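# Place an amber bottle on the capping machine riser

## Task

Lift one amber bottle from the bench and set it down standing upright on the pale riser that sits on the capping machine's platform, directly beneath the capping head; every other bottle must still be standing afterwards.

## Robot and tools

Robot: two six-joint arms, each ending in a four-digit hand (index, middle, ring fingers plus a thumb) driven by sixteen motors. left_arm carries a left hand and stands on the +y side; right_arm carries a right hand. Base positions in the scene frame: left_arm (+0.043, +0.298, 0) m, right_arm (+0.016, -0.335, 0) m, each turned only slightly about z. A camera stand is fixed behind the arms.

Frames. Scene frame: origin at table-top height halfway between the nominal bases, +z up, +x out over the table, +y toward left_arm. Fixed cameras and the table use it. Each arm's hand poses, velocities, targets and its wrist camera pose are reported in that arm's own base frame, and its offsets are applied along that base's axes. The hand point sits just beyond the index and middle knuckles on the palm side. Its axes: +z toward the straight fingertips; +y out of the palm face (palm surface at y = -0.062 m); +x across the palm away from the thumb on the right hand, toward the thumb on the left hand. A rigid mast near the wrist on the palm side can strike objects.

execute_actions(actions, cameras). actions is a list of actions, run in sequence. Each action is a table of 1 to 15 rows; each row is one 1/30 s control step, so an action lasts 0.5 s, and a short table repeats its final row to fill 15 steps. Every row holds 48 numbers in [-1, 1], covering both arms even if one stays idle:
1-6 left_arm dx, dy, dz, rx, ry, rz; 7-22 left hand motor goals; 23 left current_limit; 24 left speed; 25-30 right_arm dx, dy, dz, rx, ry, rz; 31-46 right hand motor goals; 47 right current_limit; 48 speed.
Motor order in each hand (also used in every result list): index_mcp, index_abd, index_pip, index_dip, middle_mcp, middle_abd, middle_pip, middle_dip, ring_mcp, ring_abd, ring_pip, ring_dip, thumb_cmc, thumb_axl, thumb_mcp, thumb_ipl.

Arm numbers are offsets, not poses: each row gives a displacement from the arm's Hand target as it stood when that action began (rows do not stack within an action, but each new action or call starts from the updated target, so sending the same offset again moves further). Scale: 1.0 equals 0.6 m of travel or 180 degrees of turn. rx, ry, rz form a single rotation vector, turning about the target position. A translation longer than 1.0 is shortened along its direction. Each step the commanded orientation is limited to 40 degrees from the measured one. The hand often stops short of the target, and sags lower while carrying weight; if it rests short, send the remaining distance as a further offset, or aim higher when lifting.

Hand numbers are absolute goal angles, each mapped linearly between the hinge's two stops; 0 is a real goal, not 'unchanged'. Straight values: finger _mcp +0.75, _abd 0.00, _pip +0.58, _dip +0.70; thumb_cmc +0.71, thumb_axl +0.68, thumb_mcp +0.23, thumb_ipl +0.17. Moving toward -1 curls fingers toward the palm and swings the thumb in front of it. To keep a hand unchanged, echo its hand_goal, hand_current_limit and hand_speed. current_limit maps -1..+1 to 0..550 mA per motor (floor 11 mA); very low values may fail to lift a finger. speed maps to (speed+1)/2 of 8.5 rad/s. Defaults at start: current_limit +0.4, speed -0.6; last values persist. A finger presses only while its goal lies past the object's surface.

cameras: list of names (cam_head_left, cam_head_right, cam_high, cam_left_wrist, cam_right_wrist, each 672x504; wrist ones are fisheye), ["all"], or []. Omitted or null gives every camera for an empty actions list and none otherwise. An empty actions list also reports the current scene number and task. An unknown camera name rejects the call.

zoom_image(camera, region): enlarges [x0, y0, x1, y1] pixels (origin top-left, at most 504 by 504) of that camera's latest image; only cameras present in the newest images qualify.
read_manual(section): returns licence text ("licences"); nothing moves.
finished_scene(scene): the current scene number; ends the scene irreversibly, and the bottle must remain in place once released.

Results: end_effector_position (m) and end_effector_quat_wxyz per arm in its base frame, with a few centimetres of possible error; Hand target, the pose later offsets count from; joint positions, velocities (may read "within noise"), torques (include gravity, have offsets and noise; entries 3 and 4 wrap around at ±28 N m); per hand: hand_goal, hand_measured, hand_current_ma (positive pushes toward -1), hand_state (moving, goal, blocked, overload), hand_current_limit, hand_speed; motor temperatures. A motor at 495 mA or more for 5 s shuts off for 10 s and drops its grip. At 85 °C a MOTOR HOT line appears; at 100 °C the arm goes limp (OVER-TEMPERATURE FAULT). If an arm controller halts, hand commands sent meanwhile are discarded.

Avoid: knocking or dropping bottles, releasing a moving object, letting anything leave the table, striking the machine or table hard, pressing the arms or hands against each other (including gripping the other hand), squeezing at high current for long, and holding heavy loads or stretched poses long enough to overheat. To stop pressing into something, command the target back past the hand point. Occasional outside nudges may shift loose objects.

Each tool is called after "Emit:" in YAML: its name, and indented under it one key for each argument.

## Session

Emit:
execute_actions:
  actions: []

Emit:
zoom_image:
  camera: "cam_head_left"
  region: [280, 160, 520, 340]

Emit:
zoom_image:
  camera: "cam_head_right"
  region: [280, 120, 520, 300]

Scene clock: 0.00 s.
left_arm: end_effector_position=(+0.2571, +0.3565, +0.1698) hand_goal=(+0.754, +0.000, +0.576, +0.696, +0.754, +0.000, +0.576, +0.696, +0.754, +0.000, +0.576, +0.696, +0.714, +0.678, +0.226, +0.168) hand_measured=(+0.754, +0.000, +0.576, +0.696, +0.754, +0.000, +0.576, +0.696, +0.754, +0.000, +0.576, +0.696, +0.714, +0.678, +0.226, +0.168) hand_current_ma=(+0, +0, +0, +0, +0, +0, +0, +0, +0, +0, +0, +0, +0, +0, +0, +0) hand_state=(goal, goal, goal, goal, goal, goal, goal, goal, goal, goal, goal, goal, goal, goal, goal, goal) hand_current_limit=0.40 hand_speed=-0.60 end_effector_quat_wxyz=(-0.133, +0.882, +0.395, +0.220) | right_arm: end_effector_position=(+0.4344, +0.4049, +0.1789) hand_goal=(+0.754, +0.000, +0.576, +0.696, +0.754, +0.000, +0.576, +0.696, +0.754, +0.000, +0.576, +0.696, +0.714, +0.678, +0.226, +0.168) hand_measured=(+0.754, +0.000, +0.576, +0.696, +0.754, +0.000, +0.576, +0.696, +0.754, +0.000, +0.576, +0.696, +0.714, +0.678, +0.226, +0.168) hand_current_ma=(+0, +0, +0, +0, +0, +0, +0, +0, +0, +0, +0, +0, +0, +0, +0, +0) hand_state=(goal, goal, goal, goal, goal, goal, goal, goal, goal, goal, goal, goal, goal, goal, goal, goal) hand_current_limit=0.40 hand_speed=-0.60 end_effector_quat_wxyz=(-0.220, +0.750, +0.561, +0.275)
Joint positions: left_arm=[1.193 1.223 0.874 -0.712 0.113 1.892] | right_arm=[0.794 1.503 1.163 -0.582 -0.335 1.193]
Joint velocities: within noise
Joint torques (N m): no reading
Motor temperatures (°C): left_arm=[24 33 38 26 23 25] | right_arm=[29 28 34 24 24 26]
Heat: left arm: hottest elbow 38 °C; right arm: hottest elbow 34 °C.
Hand target: left_arm +0.2602, +0.3641, +0.1793; -0.140, +0.880, +0.393, +0.228 | right_arm +0.4413, +0.4120, +0.1979; -0.222, +0.743, +0.560, +0.293
camera_calibration:
cam_left_wrist: T_world_to_cam=[[-0.92583, -0.0861573, -0.36799, 0.300001], [-0.372841, 0.367617, 0.851966, -0.223197], [0.0618761, 0.925978, -0.372474, -0.153909], [0, 0, 0, 1]] pos_world=[0.204056, 0.250414, 0.243227]
cam_right_wrist: T_world_to_cam=[[0.473292, -0.69621, -0.539709, 0.208871], [-0.716092, -0.660894, 0.224567, 0.496075], [-0.513037, 0.280195, -0.811347, 0.378509], [0, 0, 0, 1]] pos_world=[0.450567, 0.367215, 0.308429]

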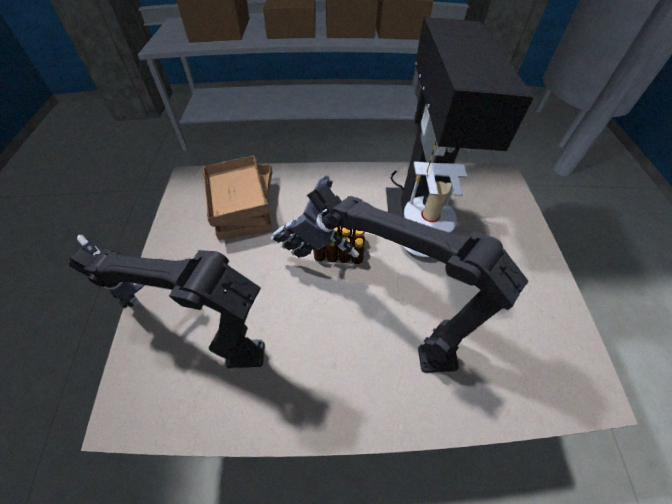

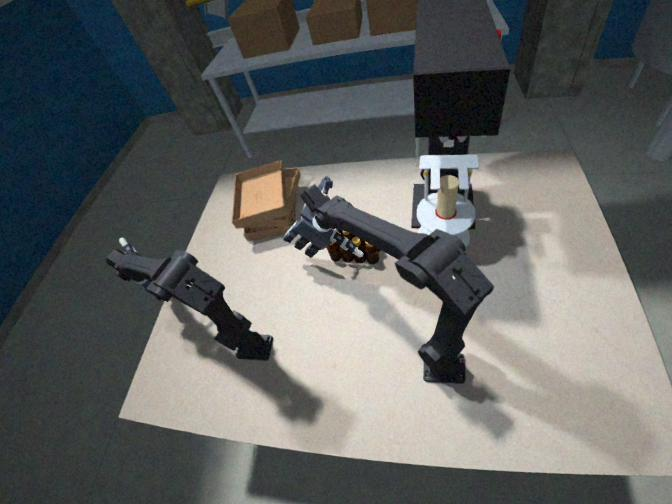

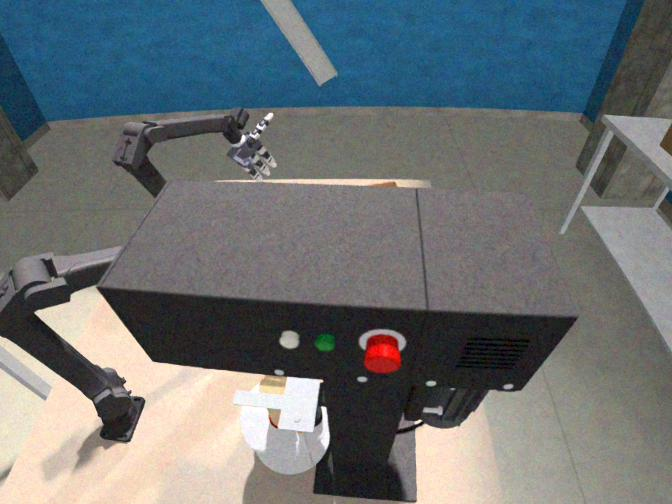

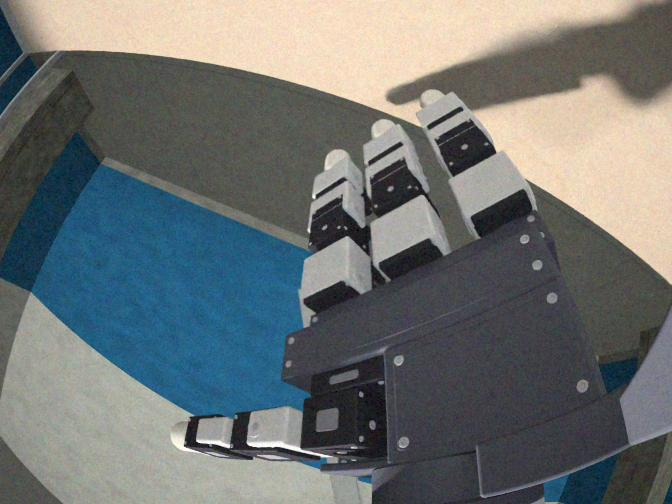

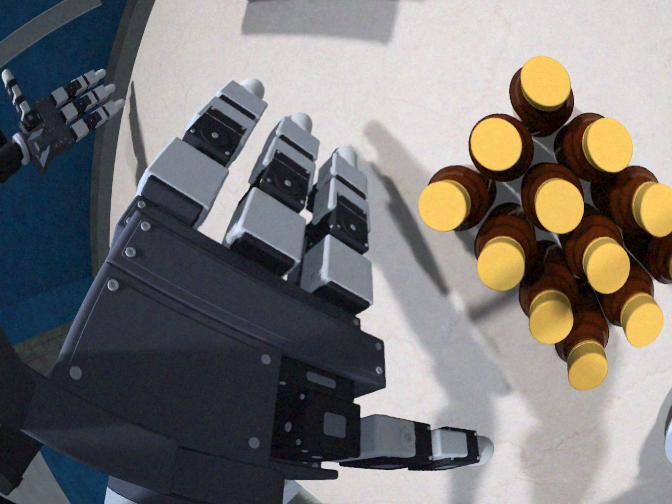

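Scaled by 2.100 from the camera's 672x504 image, which has a finer 960x720 frame.

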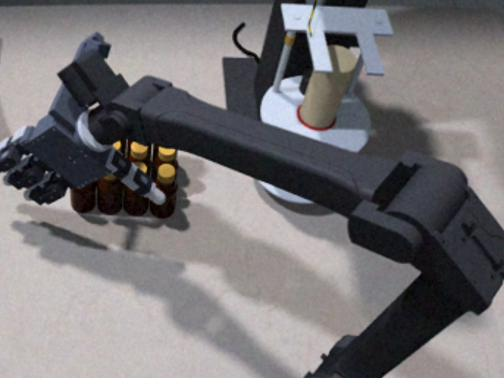

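Scaled by 2.100 from the camera's 672x504 image, which has a finer 960x720 frame.

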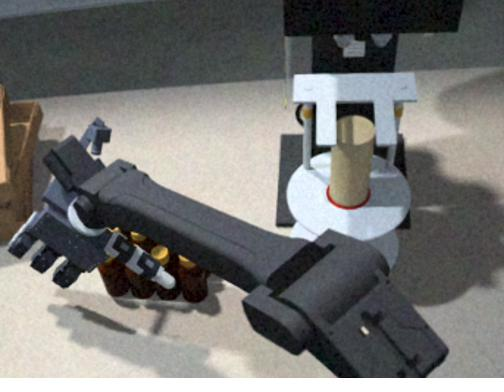

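Emit:
execute_actions:
  actions:
    - [[0,0,0,0,0,0,0.754,0,0.576,0.696,0.754,0,0.576,0.696,0.754,0,0.576,0.696,0.714,0.678,0.226,0.168,0.4,-0.6,0,0,0.1,0,0,0,0.754,0,0.576,0.696,0.754,0,0.576,0.696,0.754,0,0.576,0.696,0.714,0.678,0.226,0.168,0.4,-0.6]]
    - [[0,0,0,0,0,0,0.754,0,0.576,0.696,0.754,0,0.576,0.696,0.754,0,0.576,0.696,0.714,0.678,0.226,0.168,0.4,-0.6,0,0,0.12,0,0,0,0.754,0,0.576,0.696,0.754,0,0.576,0.696,0.754,0,0.576,0.696,0.714,0.678,0.226,0.168,0.4,-0.6]]
    - [[0,0,0,0,0,0,0.754,0,0.576,0.696,0.754,0,0.576,0.696,0.754,0,0.576,0.696,0.714,0.678,0.226,0.168,0.4,-0.6,-0.05,-0.08,0.1,0,0,0,0.754,0,0.576,0.696,0.754,0,0.576,0.696,0.754,0,0.576,0.696,0.714,0.678,0.226,0.168,0.4,-0.6]]
    - [[0,0,0,0,0,0,0.754,0,0.576,0.696,0.754,0,0.576,0.696,0.754,0,0.576,0.696,0.714,0.678,0.226,0.168,0.4,-0.6,-0.07,-0.12,0.06,-0.04,-0.08,-0.02,0.754,0,0.576,0.696,0.754,0,0.576,0.696,0.754,0,0.576,0.696,0.714,0.678,0.226,0.168,0.4,-0.6]]
    - [[0,0,0,0,0,0,0.754,0,0.576,0.696,0.754,0,0.576,0.696,0.754,0,0.576,0.696,0.714,0.678,0.226,0.168,0.4,-0.6,-0.05,-0.12,0,-0.04,-0.08,-0.02,0.754,0,0.576,0.696,0.754,0,0.576,0.696,0.754,0,0.576,0.696,0.714,0.678,0.226,0.168,0.4,-0.6]]
  cameras: ["cam_head_left","cam_head_right","cam_high"]

Emit:
zoom_image:
  camera: "cam_head_left"
  region: [280, 180, 400, 280]

Emit:
zoom_image:
  camera: "cam_head_right"
  region: [300, 180, 420, 280]

Scene clock: 42.20 s.
left_arm: end_effector_position=(+0.2571, +0.3565, +0.1698) hand_goal=(+0.754, +0.000, +0.576, +0.696, +0.754, +0.000, +0.576, +0.696, +0.754, +0.000, +0.576, +0.696, +0.714, +0.678, +0.226, +0.168) hand_measured=(+0.754, +0.000, +0.576, +0.696, +0.754, +0.000, +0.576, +0.696, +0.754, +0.000, +0.576, +0.696, +0.714, +0.678, +0.224, +0.168) hand_current_ma=(+0, +0, +0, +0, +0, +0, +0, +0, +0, +0, +0, +0, +0, +0, +0, +0) hand_state=(goal, goal, goal, goal, goal, goal, goal, goal, goal, goal, goal, goal, goal, goal, goal, goal) hand_current_limit=0.40 hand_speed=-0.60 end_effector_quat_wxyz=(-0.133, +0.882, +0.395, +0.220) | right_arm: end_effector_position=(+0.3397, +0.2145, +0.4189) hand_goal=(+0.754, +0.000, +0.576, +0.696, +0.754, +0.000, +0.576, +0.696, +0.754, +0.000, +0.576, +0.696, +0.714, +0.678, +0.226, +0.168) hand_measured=(+0.756, +0.000, +0.576, +0.696, +0.756, +0.000, +0.576, +0.696, +0.756, +0.000, +0.576, +0.696, +0.716, +0.678, +0.224, +0.168) hand_current_ma=(+0, +0, +0, +0, +0, +0, +0, +0, +0, +0, +0, +0, +0, +0, -1, +0) hand_state=(goal, goal, goal, goal, goal, goal, goal, goal, goal, goal, goal, goal, goal, goal, goal, goal) hand_current_limit=0.40 hand_speed=-0.60 end_effector_quat_wxyz=(+0.037, +0.711, +0.580, +0.396)
Joint positions: left_arm=[1.193 1.223 0.874 -0.712 0.113 1.892] | right_arm=[0.853 0.872 1.118 -1.016 0.19 0.975]
Joint torques (N m): left_arm=[1.85 -9.47 12.11 1.61 0.33 -0.07] | right_arm=[1.44 -5.3 9.81 2.61 0.27 -0.28]
Motor temperatures (°C): left_arm=[24 34 48 26 23 25] | right_arm=[29 29 38 24 24 26]
Heat: left arm: hottest elbow 48 °C; right arm: hottest elbow 38 °C.
Hand target: left_arm +0.2602, +0.3641, +0.1793; -0.140, +0.880, +0.393, +0.228 | right_arm +0.3394, +0.2200, +0.4259; +0.036, +0.702, +0.582, +0.409
Off the commanded pose: left_arm 0.013 m, 1 deg | right_arm 0.009 m, 2 deg.
Images, in order (width x height): cam_head_left 672x504, cam_head_right 672x504, cam_high 672x504.

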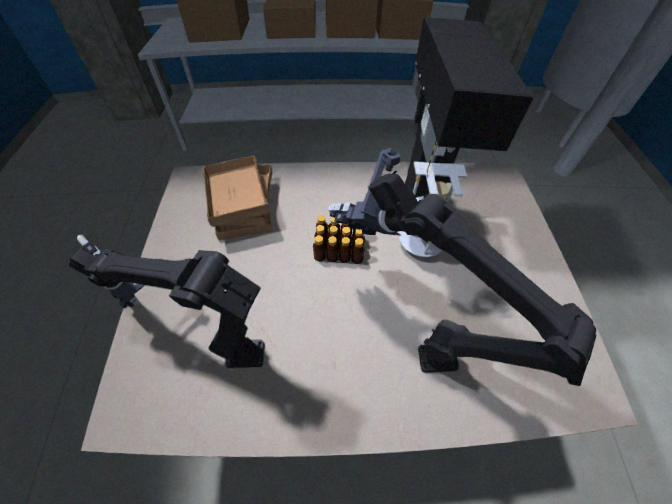

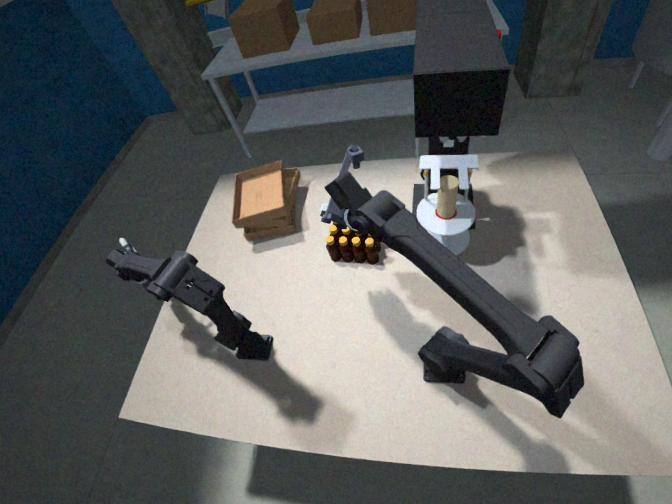

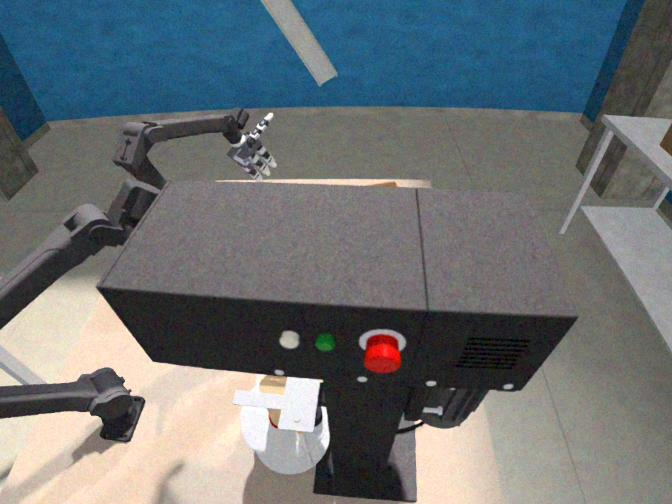

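Scaled by 4.200 from the camera's 672x504 image, which has a finer 960x720 frame.

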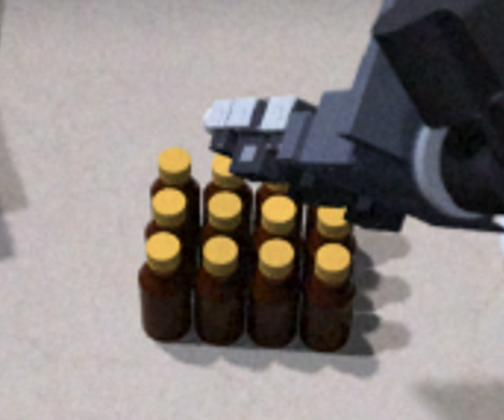

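Scaled by 4.200 from the camera's 672x504 image, which has a finer 960x720 frame.

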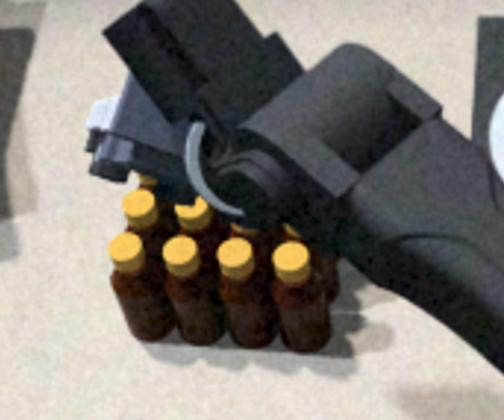

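Emit:
execute_actions:
  actions:
    - [[0,0,0,0,0,0,0.754,0,0.576,0.696,0.754,0,0.576,0.696,0.754,0,0.576,0.696,0.714,0.678,0.226,0.168,0.4,-0.6,-0.12,-0.12,0.01,-0.0311,-0.1447,0.088,0.754,0,0.576,0.696,0.754,0,0.576,0.696,0.754,0,0.576,0.696,0.714,0.678,0.226,0.168,0.4,-0.6]]
    - [[0,0,0,0,0,0,0.754,0,0.576,0.696,0.754,0,0.576,0.696,0.754,0,0.576,0.696,0.714,0.678,0.226,0.168,0.4,-0.6,-0.12,-0.12,0.01,-0.0311,-0.1447,0.088,0.754,0,0.576,0.696,0.754,0,0.576,0.696,0.342,0,-0.94,-0.464,0.714,0.678,0.226,0.168,0.4,-0.6]]
  cameras: ["cam_head_left","cam_head_right"]

Emit:
zoom_image:
  camera: "cam_head_left"
  region: [300, 200, 380, 280]

Emit:
zoom_image:
  camera: "cam_head_right"
  region: [310, 200, 390, 280]

Emit:
zoom_image:
  camera: "cam_head_left"
  region: [390, 130, 490, 230]

Emit:
zoom_image:
  camera: "cam_head_right"
  region: [400, 120, 500, 220]

Scene clock: 84.97 s.
left_arm: end_effector_position=(+0.2571, +0.3565, +0.1698) hand_goal=(+0.754, +0.000, +0.576, +0.696, +0.754, +0.000, +0.576, +0.696, +0.754, +0.000, +0.576, +0.696, +0.714, +0.678, +0.226, +0.168) hand_measured=(+0.754, +0.000, +0.576, +0.696, +0.754, +0.000, +0.576, +0.696, +0.754, +0.000, +0.576, +0.696, +0.714, +0.678, +0.224, +0.168) hand_current_ma=(+0, +0, +0, +0, +0, +0, +0, +0, +0, +0, +0, +0, +0, +0, +0, +0) hand_state=(goal, goal, goal, goal, goal, goal, goal, goal, goal, goal, goal, goal, goal, goal, goal, goal) hand_current_limit=0.40 hand_speed=-0.60 end_effector_quat_wxyz=(-0.133, +0.882, +0.395, +0.220) | right_arm: end_effector_position=(+0.2081, +0.0851, +0.4165) hand_goal=(+0.754, +0.000, +0.576, +0.696, +0.754, +0.000, +0.576, +0.696, +0.342, +0.000, -0.940, -0.464, +0.714, +0.678, +0.226, +0.168) hand_measured=(+0.764, +0.000, +0.576, +0.696, +0.764, +0.000, +0.576, +0.696, +0.358, +0.000, -0.938, -0.462, +0.722, +0.678, +0.224, +0.168) hand_current_ma=(+4, +0, +0, +0, +5, +0, +0, +0, +11, +0, +0, +0, +4, +0, +0, +0) hand_state=(goal, goal, goal, goal, goal, goal, goal, goal, goal, goal, goal, goal, goal, goal, goal, goal) hand_current_limit=0.40 hand_speed=-0.60 end_effector_quat_wxyz=(+0.263, +0.428, +0.687, +0.526)
Joint positions: left_arm=[1.193 1.223 0.874 -0.712 0.113 1.892] | right_arm=[0.385 0.011 0.6 -0.907 -0.156 0.042]
Joint torques (N m): left_arm=[1.85 -9.47 12.1 1.62 0.33 -0.07] | right_arm=[-0.03 2.14 12.34 1.98 -0.16 -0.28]
Heat: left arm: hottest elbow 51 °C; right arm: hottest elbow 40 °C.
Hand target: left_arm +0.2602, +0.3641, +0.1793; -0.140, +0.880, +0.393, +0.228 | right_arm +0.1954, +0.0760, +0.4379; +0.240, +0.268, +0.706, +0.609
Off the commanded pose: left_arm 0.013 m, 1 deg | right_arm 0.027 m, 21 deg.
joint sent to its limit (right arm) — joint 2 (shoulder), lower limit. The joint targets are off in position and orientation.
Images, in order (width x height): cam_head_left 672x504, cam_head_right 672x504.

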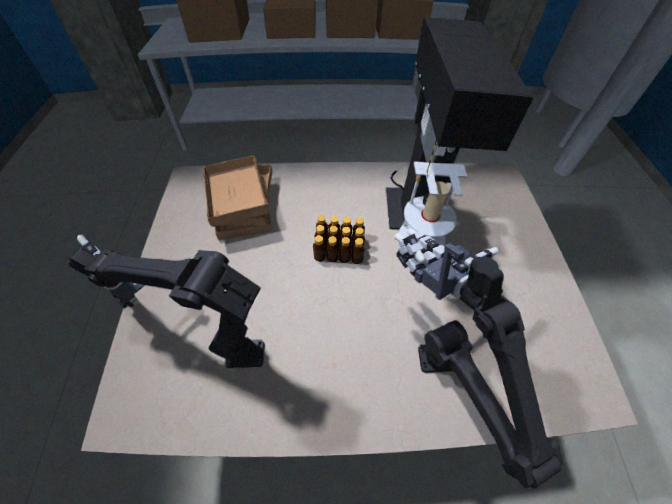

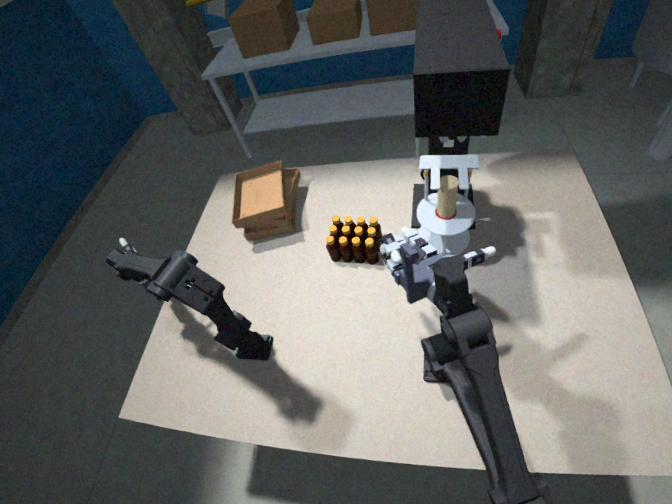

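Scaled by 6.300 from the camera's 672x504 image, which has a finer 960x720 frame.

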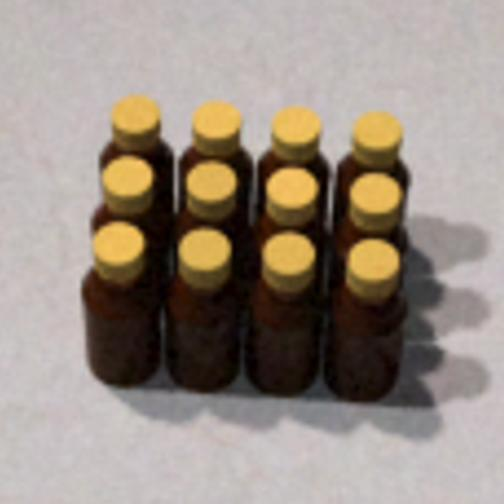

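Scaled by 6.300 from the camera's 672x504 image, which has a finer 960x720 frame.

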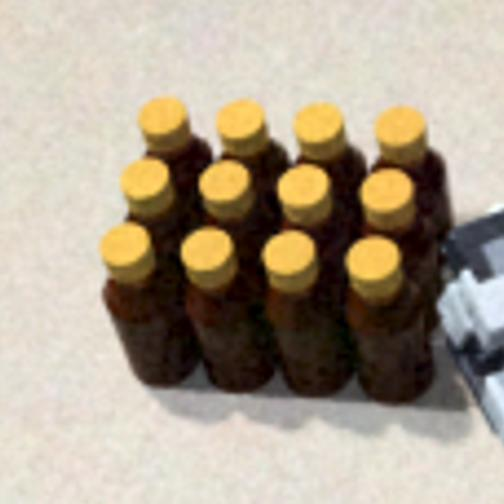

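Scaled by 5.040 from the camera's 672x504 image, which has a finer 960x720 frame.

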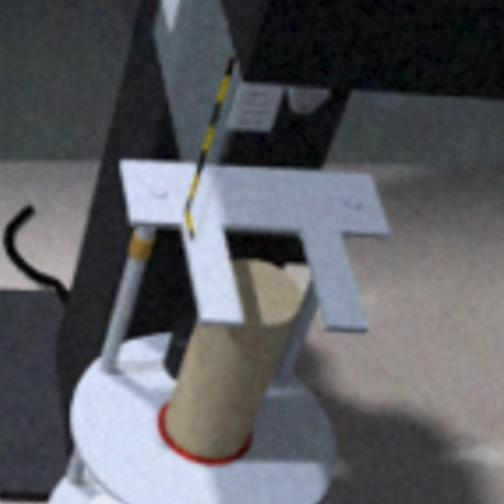

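Scaled by 5.040 from the camera's 672x504 image, which has a finer 960x720 frame.

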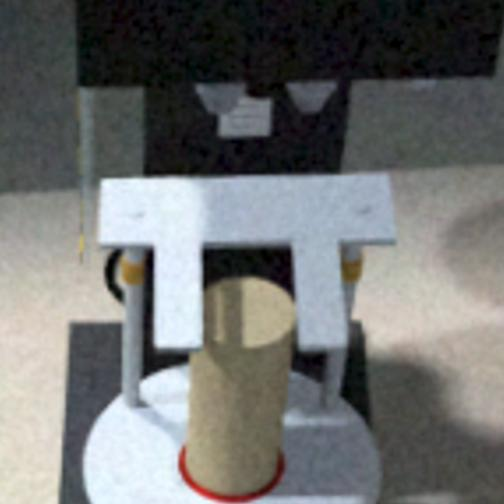

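Emit:
zoom_image:
  camera: "cam_head_left"
  region: [410, 155, 470, 205]

Emit:
zoom_image:
  camera: "cam_head_right"
  region: [415, 145, 485, 195]

Emit:
zoom_image:
  camera: "cam_head_left"
  region: [400, 120, 470, 180]

Emit:
zoom_image:
  camera: "cam_head_right"
  region: [415, 120, 485, 160]

Scaled by 8.400 from the camera's 672x504 image, which has a finer 960x720 frame.

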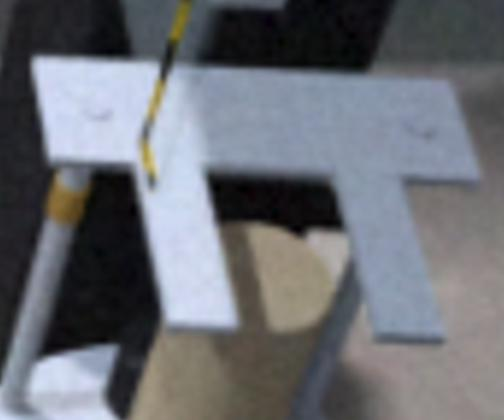

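Scaled by 7.200 from the camera's 672x504 image, which has a finer 960x720 frame.

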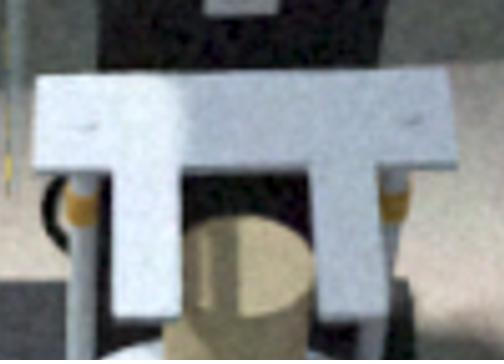

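Scaled by 7.200 from the camera's 672x504 image, which has a finer 960x720 frame.

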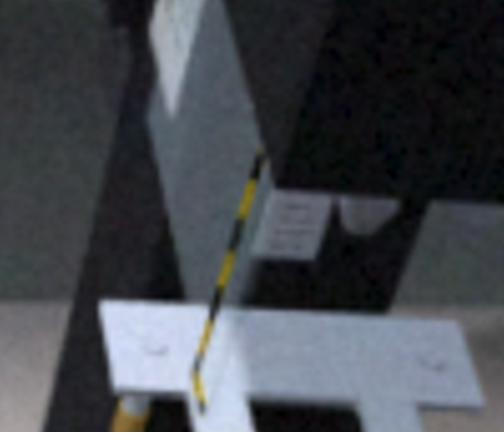

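Scaled by 7.200 from the camera's 672x504 image, which has a finer 960x720 frame.

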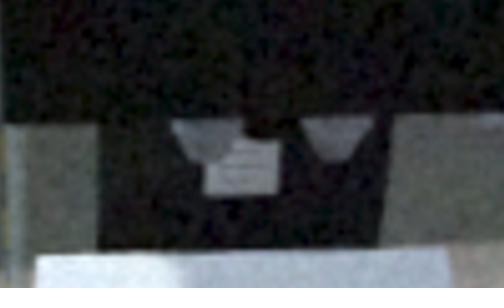

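Emit:
execute_actions:
  actions:
    - [[0,0,0,0,0,0,0.754,0,0.576,0.696,0.754,0,0.576,0.696,0.754,0,0.576,0.696,0.714,0.678,0.226,0.168,0.4,-0.6,0.11,0.09,-0.03,0,0.006,-0.0467,0.754,0.083,0.576,0.696,0.754,-0.083,0.576,0.696,0.342,0,-0.94,-0.464,0.714,0.678,0.226,0.168,0.4,-0.6]]
    - [[0,0,0,0,0,0,0.754,0,0.576,0.696,0.754,0,0.576,0.696,0.754,0,0.576,0.696,0.714,0.678,0.226,0.168,0.4,-0.6,0.1027,0.0867,-0.1,0,0,0,0.754,0.083,0.576,0.696,0.754,-0.083,0.576,0.696,0.342,0,-0.94,-0.464,0.714,0.678,0.226,0.168,0.4,-0.6]]
    - [[0,0,0,0,0,0,0.754,0,0.576,0.696,0.754,0,0.576,0.696,0.754,0,0.576,0.696,0.714,0.678,0.226,0.168,0.4,-0.6,0,0,-0.07,0,0,0,0.754,0.083,0.576,0.696,0.754,-0.083,0.576,0.696,0.342,0,-0.94,-0.464,0.714,0.678,0.226,0.168,0.4,-0.6]]
  cameras: ["cam_head_left","cam_head_right","cam_right_wrist"]

Emit:
zoom_image:
  camera: "cam_head_left"
  region: [320, 200, 420, 280]

Emit:
zoom_image:
  camera: "cam_head_right"
  region: [320, 200, 420, 280]

Scene clock: 260.20 s.
left_arm: end_effector_position=(+0.2571, +0.3565, +0.1698) hand_goal=(+0.754, +0.000, +0.576, +0.696, +0.754, +0.000, +0.576, +0.696, +0.754, +0.000, +0.576, +0.696, +0.714, +0.678, +0.226, +0.168) hand_measured=(+0.754, +0.000, +0.576, +0.696, +0.754, +0.000, +0.576, +0.696, +0.754, +0.000, +0.576, +0.696, +0.714, +0.678, +0.224, +0.168) hand_current_ma=(+0, +0, +0, +0, +0, +0, +0, +0, +0, +0, +0, +0, +0, +0, +0, +0) hand_state=(goal, goal, goal, goal, goal, goal, goal, goal, goal, goal, goal, goal, goal, goal, goal, goal) hand_current_limit=0.40 hand_speed=-0.60 end_effector_quat_wxyz=(-0.133, +0.882, +0.395, +0.220) | right_arm: end_effector_position=(+0.3230, +0.1788, +0.3113) hand_goal=(+0.754, +0.084, +0.576, +0.696, +0.754, -0.082, +0.576, +0.696, +0.342, +0.000, -0.940, -0.464, +0.714, +0.678, +0.226, +0.168) hand_measured=(+0.764, +0.082, +0.576, +0.696, +0.764, -0.080, +0.576, +0.696, +0.352, +0.000, -0.938, -0.462, +0.722, +0.678, +0.224, +0.168) hand_current_ma=(+6, +0, +0, +0, +6, +0, +0, +0, +5, +0, +0, +0, +4, +0, +0, +0) hand_state=(goal, goal, goal, goal, goal, goal, goal, goal, goal, goal, goal, goal, goal, goal, goal, goal) hand_current_limit=0.40 hand_speed=-0.60 end_effector_quat_wxyz=(+0.277, +0.329, +0.693, +0.578)
Joint positions: left_arm=[1.193 1.223 0.874 -0.712 0.113 1.892] | right_arm=[0.451 0.613 0.26 0.17 -0.226 -0.045]
Joint torques (N m): left_arm=[1.85 -9.47 12.11 1.62 0.33 -0.08] | right_arm=[1.61 -1.55 10.13 3.15 -0.02 -0.07]
Motor temperatures (°C): left_arm=[24 33 53 26 23 25] | right_arm=[29 28 44 24 24 26]
Heat: left arm: hottest elbow 53 °C; right arm: hottest elbow 44 °C.
Hand target: left_arm +0.2602, +0.3641, +0.1793; -0.140, +0.880, +0.393, +0.228 | right_arm +0.3230, +0.1820, +0.3178; +0.278, +0.325, +0.687, +0.588
Off the commanded pose: left_arm 0.013 m, 1 deg | right_arm 0.007 m, 1 deg.
camera_calibration:
cam_right_wrist: T_world_to_cam=[[0.594438, -0.483824, 0.642307, -0.269327], [-0.305404, -0.874733, -0.376258, 0.329762], [0.74389, 0.0274992, -0.667736, 0.0865247], [0, 0, 0, 1]] pos_world=[0.196444, 0.155767, 0.354842]
Images, in order (width x height): cam_head_left 672x504, cam_head_right 672x504, cam_right_wrist 672x504.

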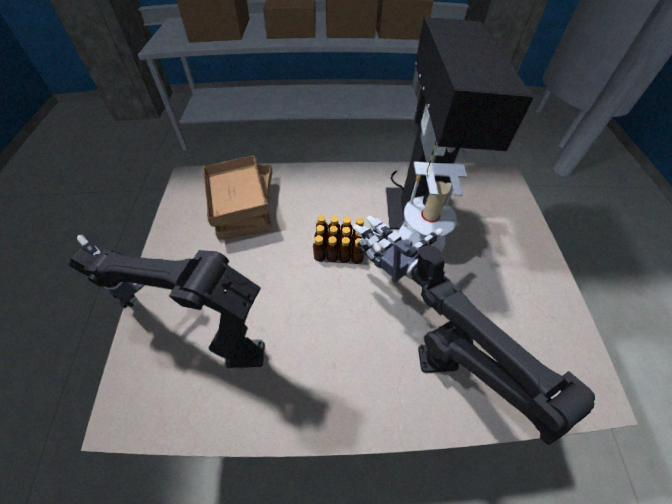

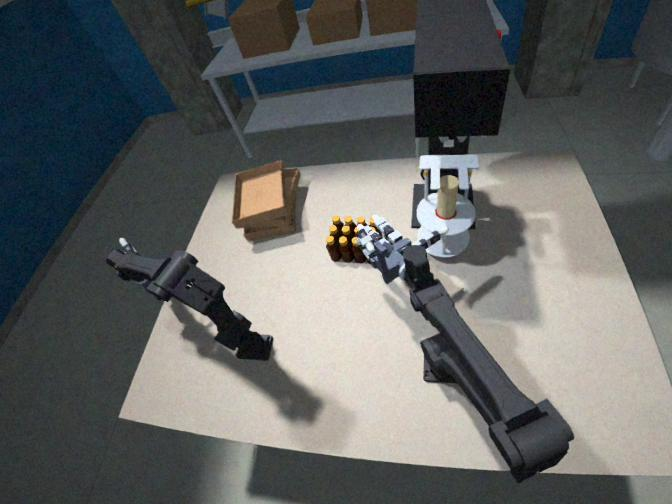

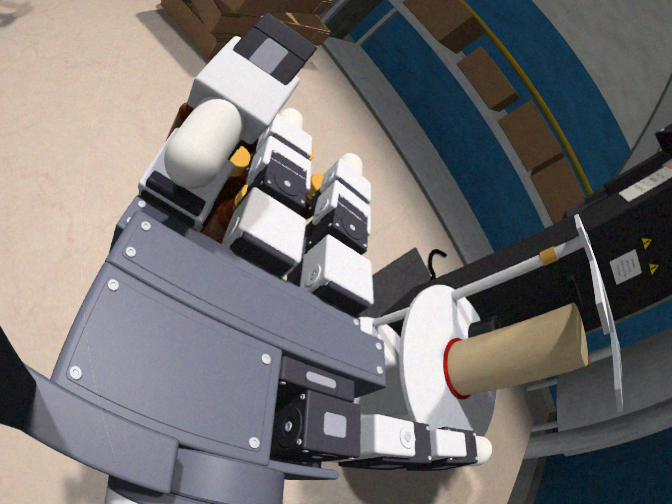

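Scaled by 5.040 from the camera's 672x504 image, which has a finer 960x720 frame.

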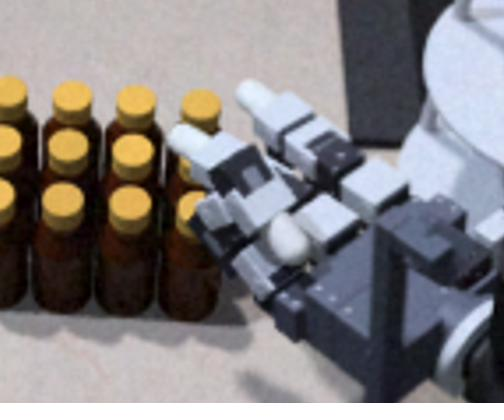

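Scaled by 5.040 from the camera's 672x504 image, which has a finer 960x720 frame.

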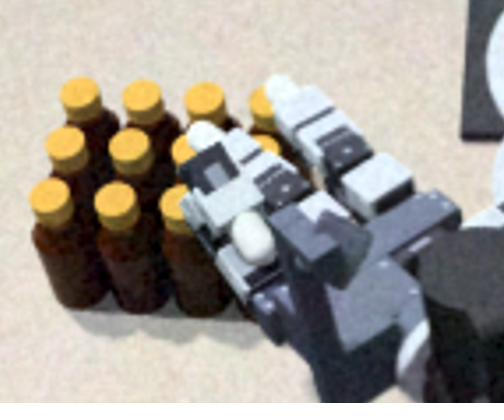

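Emit:
execute_actions:
  actions:
    - [[0,0,0,0,0,0,0.754,0,0.576,0.696,0.754,0,0.576,0.696,0.754,0,0.576,0.696,0.714,0.678,0.226,0.168,0.4,-0.6,0.005,0.011,-0.1117,0,0,0,0.754,0.083,0.576,0.696,0.754,-0.083,0.576,0.696,0.342,0,-0.94,-0.464,0.714,0.678,0.226,0.168,0.4,-0.6]]
  cameras: ["cam_head_left","cam_head_right","cam_right_wrist"]

Emit:
zoom_image:
  camera: "cam_head_left"
  region: [320, 200, 400, 280]

Emit:
zoom_image:
  camera: "cam_head_right"
  region: [330, 200, 410, 280]

Emit:
zoom_image:
  camera: "cam_right_wrist"
  region: [150, 70, 390, 270]

Scene clock: 298.87 s.
left_arm: end_effector_position=(+0.2571, +0.3565, +0.1698) hand_goal=(+0.754, +0.000, +0.576, +0.696, +0.754, +0.000, +0.576, +0.696, +0.754, +0.000, +0.576, +0.696, +0.714, +0.678, +0.226, +0.168) hand_measured=(+0.754, +0.000, +0.576, +0.696, +0.754, +0.000, +0.576, +0.696, +0.754, +0.000, +0.576, +0.696, +0.714, +0.678, +0.224, +0.168) hand_current_ma=(+0, +0, +0, +0, +0, +0, +0, +0, +0, +0, +0, +0, +0, +0, +0, +0) hand_state=(goal, goal, goal, goal, goal, goal, goal, goal, goal, goal, goal, goal, goal, goal, goal, goal) hand_current_limit=0.40 hand_speed=-0.60 end_effector_quat_wxyz=(-0.133, +0.882, +0.395, +0.220) | right_arm: end_effector_position=(+0.3250, +0.1848, +0.2448) hand_goal=(+0.754, +0.084, +0.576, +0.696, +0.754, -0.082, +0.576, +0.696, +0.342, +0.000, -0.940, -0.464, +0.714, +0.678, +0.226, +0.168) hand_measured=(+0.764, +0.082, +0.576, +0.696, +0.764, -0.080, +0.576, +0.696, +0.352, +0.000, -0.938, -0.462, +0.722, +0.678, +0.224, +0.168) hand_current_ma=(+6, +0, +0, +0, +6, +0, +0, +0, +5, +0, +0, +0, +4, +0, +0, +0) hand_state=(goal, goal, goal, goal, goal, goal, goal, goal, goal, goal, goal, goal, goal, goal, goal, goal) hand_current_limit=0.40 hand_speed=-0.60 end_effector_quat_wxyz=(+0.277, +0.329, +0.694, +0.578)
Joint positions: left_arm=[1.193 1.223 0.874 -0.712 0.113 1.892] | right_arm=[0.475 0.886 0.134 0.567 -0.203 -0.041]
Joint torques (N m): left_arm=[1.85 -9.47 12.11 1.62 0.32 -0.07] | right_arm=[1.61 -2.37 8.66 3.22 -0.02 -0.11]
Heat: left arm: hottest elbow 54 °C; right arm: hottest elbow 43 °C.
Hand target: left_arm +0.2602, +0.3641, +0.1793; -0.140, +0.880, +0.393, +0.228 | right_arm +0.3259, +0.1887, +0.2508; +0.278, +0.325, +0.687, +0.588
Off the commanded pose: left_arm 0.013 m, 1 deg | right_arm 0.007 m, 1 deg.
camera_calibration:
cam_right_wrist: T_world_to_cam=[[0.595786, -0.482286, 0.642214, -0.225517], [-0.305507, -0.875606, -0.374137, 0.310222], [0.742768, 0.0267051, -0.669016, 0.0413225], [0, 0, 0, 1]] pos_world=[0.198442, 0.161766, 0.288541]
Images, in order (width x height): cam_head_left 672x504, cam_head_right 672x504, cam_right_wrist 672x504.

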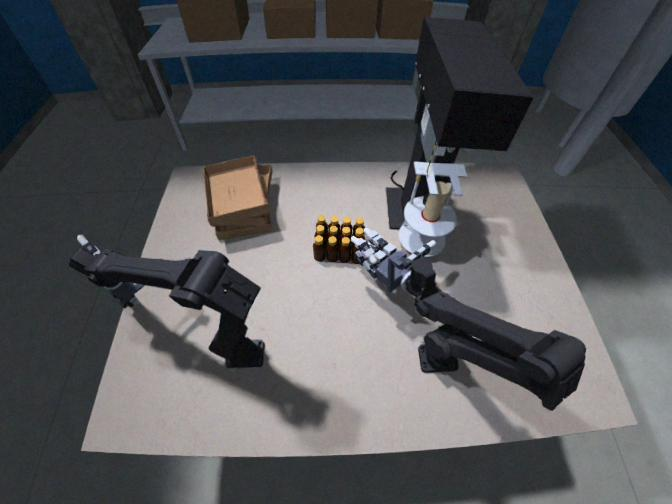

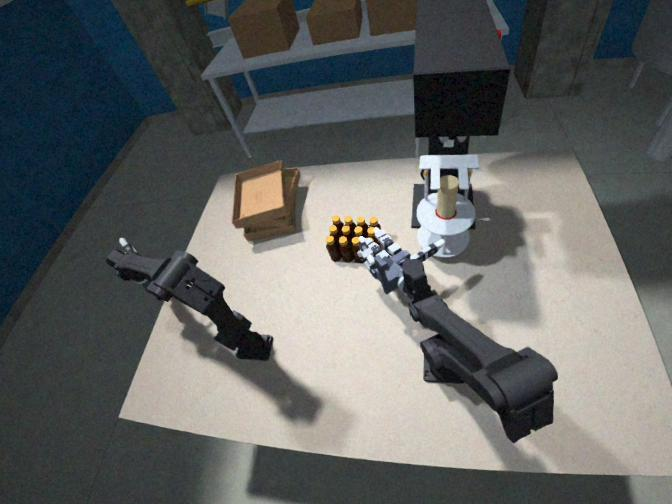

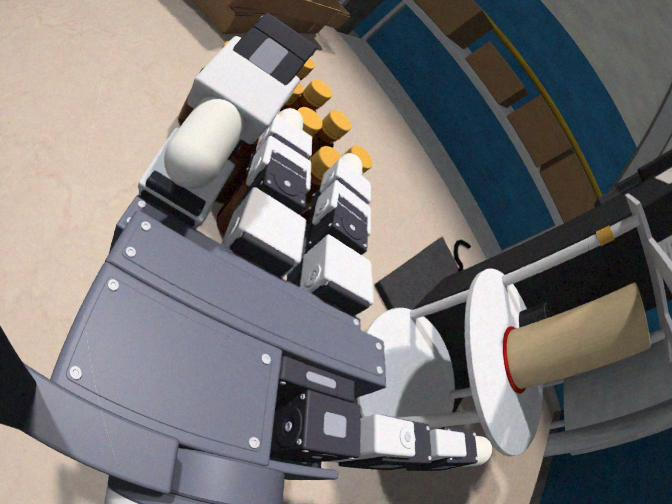

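Scaled by 6.300 from the camera's 672x504 image, which has a finer 960x720 frame.

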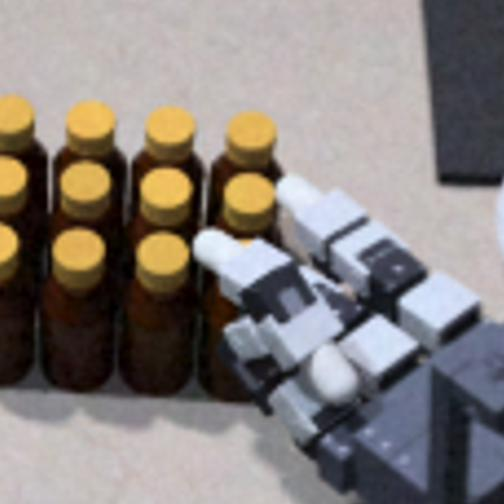

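Scaled by 6.300 from the camera's 672x504 image, which has a finer 960x720 frame.

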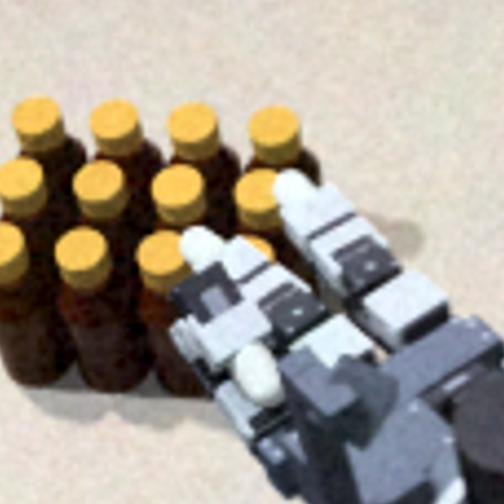

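Scaled by 2.100 from the camera's 672x504 image, which has a finer 960x720 frame.

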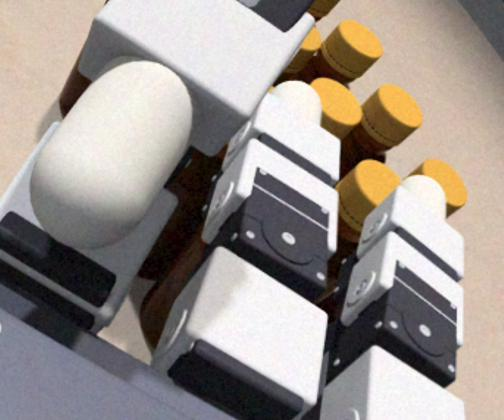

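Emit:
execute_actions:
  actions:
    - [[0,0,0,0,0,0,0.754,0,0.576,0.696,0.754,0,0.576,0.696,0.754,0,0.576,0.696,0.714,0.678,0.226,0.168,0.4,-0.6,-0.0057,0.002,-0.025,0,0,0,0.754,0.09,0.576,0.696,0.754,-0.09,0.576,0.696,0.342,0,-0.94,-0.464,0.714,0.678,0.226,0.168,0.4,-0.6]]
  cameras: ["cam_head_left","cam_head_right","cam_right_wrist"]

Emit:
zoom_image:
  camera: "cam_head_left"
  region: [330, 215, 390, 275]

Emit:
zoom_image:
  camera: "cam_head_right"
  region: [340, 215, 400, 275]

Emit:
zoom_image:
  camera: "cam_right_wrist"
  region: [220, 70, 400, 220]

Scene clock: 327.50 s.
left_arm: end_effector_position=(+0.2571, +0.3565, +0.1698) hand_goal=(+0.754, +0.000, +0.576, +0.696, +0.754, +0.000, +0.576, +0.696, +0.754, +0.000, +0.576, +0.696, +0.714, +0.678, +0.226, +0.168) hand_measured=(+0.754, +0.000, +0.576, +0.696, +0.754, +0.000, +0.576, +0.696, +0.754, +0.000, +0.576, +0.696, +0.714, +0.678, +0.224, +0.168) hand_current_ma=(+0, +0, +0, +0, +0, +0, +0, +0, +0, +0, +0, +0, +0, +0, +0, +0) hand_state=(goal, goal, goal, goal, goal, goal, goal, goal, goal, goal, goal, goal, goal, goal, goal, goal) hand_current_limit=0.40 hand_speed=-0.60 end_effector_quat_wxyz=(-0.133, +0.882, +0.395, +0.220) | right_arm: end_effector_position=(+0.3234, +0.1870, +0.2336) hand_goal=(+0.754, +0.090, +0.576, +0.696, +0.754, -0.090, +0.576, +0.696, +0.342, +0.000, -0.940, -0.464, +0.714, +0.678, +0.226, +0.168) hand_measured=(+0.764, +0.088, +0.576, +0.696, +0.764, -0.086, +0.576, +0.696, +0.352, +0.000, -0.938, -0.462, +0.722, +0.678, +0.224, +0.168) hand_current_ma=(+6, +0, +0, +0, +6, +1, +0, +0, +5, +0, +0, +0, +4, +0, +0, +0) hand_state=(goal, goal, goal, goal, goal, goal, goal, goal, goal, goal, goal, goal, goal, goal, goal, goal) hand_current_limit=0.40 hand_speed=-0.60 end_effector_quat_wxyz=(+0.279, +0.327, +0.691, +0.581)
Joint positions: left_arm=[1.193 1.223 0.874 -0.712 0.113 1.892] | right_arm=[0.49 0.975 0.113 0.689 -0.188 -0.038]
Joint torques (N m): left_arm=[1.85 -9.52 12.1 1.61 0.33 -0.08] | right_arm=[1.49 -2.84 7.51 3.33 -0.03 -0.06]
Heat: left arm: hottest elbow 54 °C; right arm: hottest elbow 41 °C.
Hand target: left_arm +0.2602, +0.3641, +0.1793; -0.140, +0.880, +0.393, +0.228 | right_arm +0.3226, +0.1899, +0.2360; +0.278, +0.325, +0.687, +0.588
Off the commanded pose: left_arm 0.013 m, 1 deg | right_arm 0.004 m, 1 deg.
camera_calibration:
cam_right_wrist: T_world_to_cam=[[0.589508, -0.486005, 0.645197, -0.214443], [-0.302726, -0.873459, -0.381349, 0.307856], [0.748891, 0.0294904, -0.662037, 0.0307919], [0, 0, 0, 1]] pos_world=[0.196552, 0.163771, 0.276144]
Images, in order (width x height): cam_head_left 672x504, cam_head_right 672x504, cam_right_wrist 672x504.

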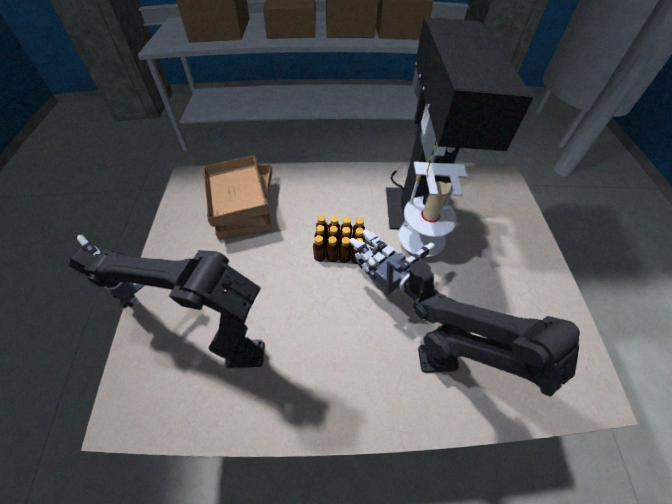

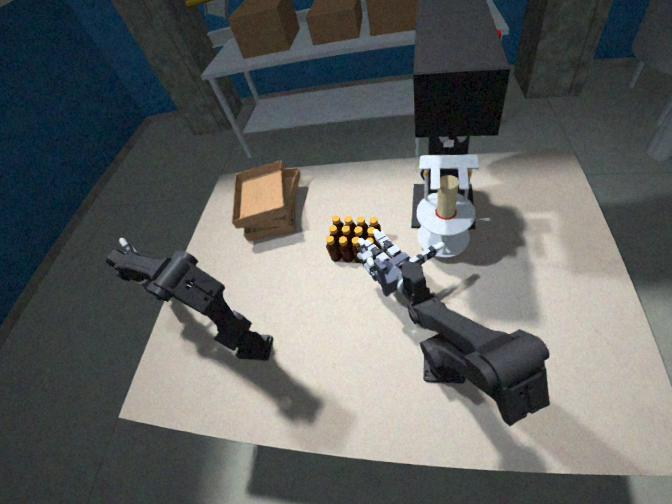

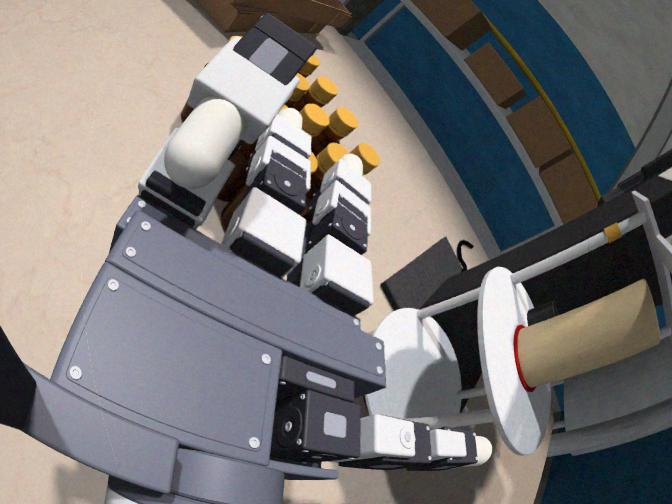

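Scaled by 8.400 from the camera's 672x504 image, which has a finer 960x720 frame.

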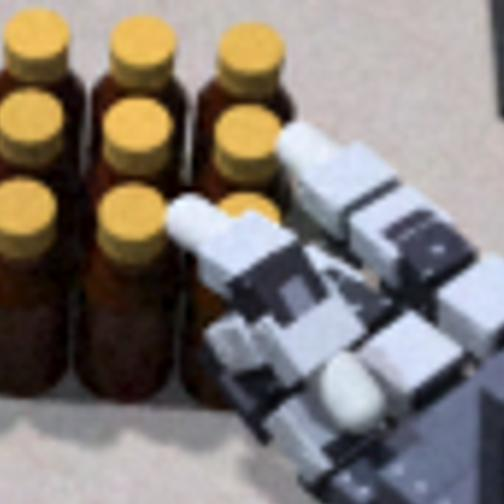

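Scaled by 8.400 from the camera's 672x504 image, which has a finer 960x720 frame.

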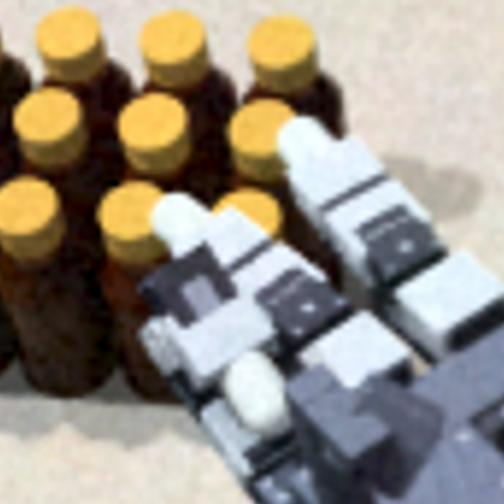

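Scaled by 2.800 from the camera's 672x504 image, which has a finer 960x720 frame.

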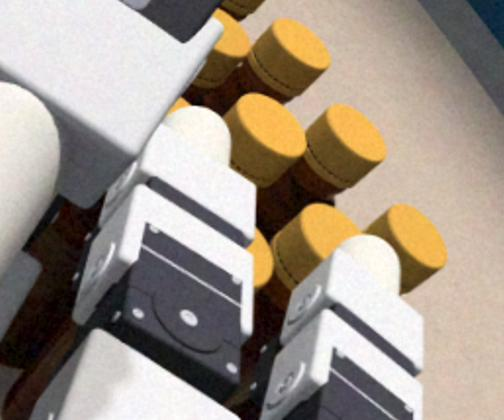

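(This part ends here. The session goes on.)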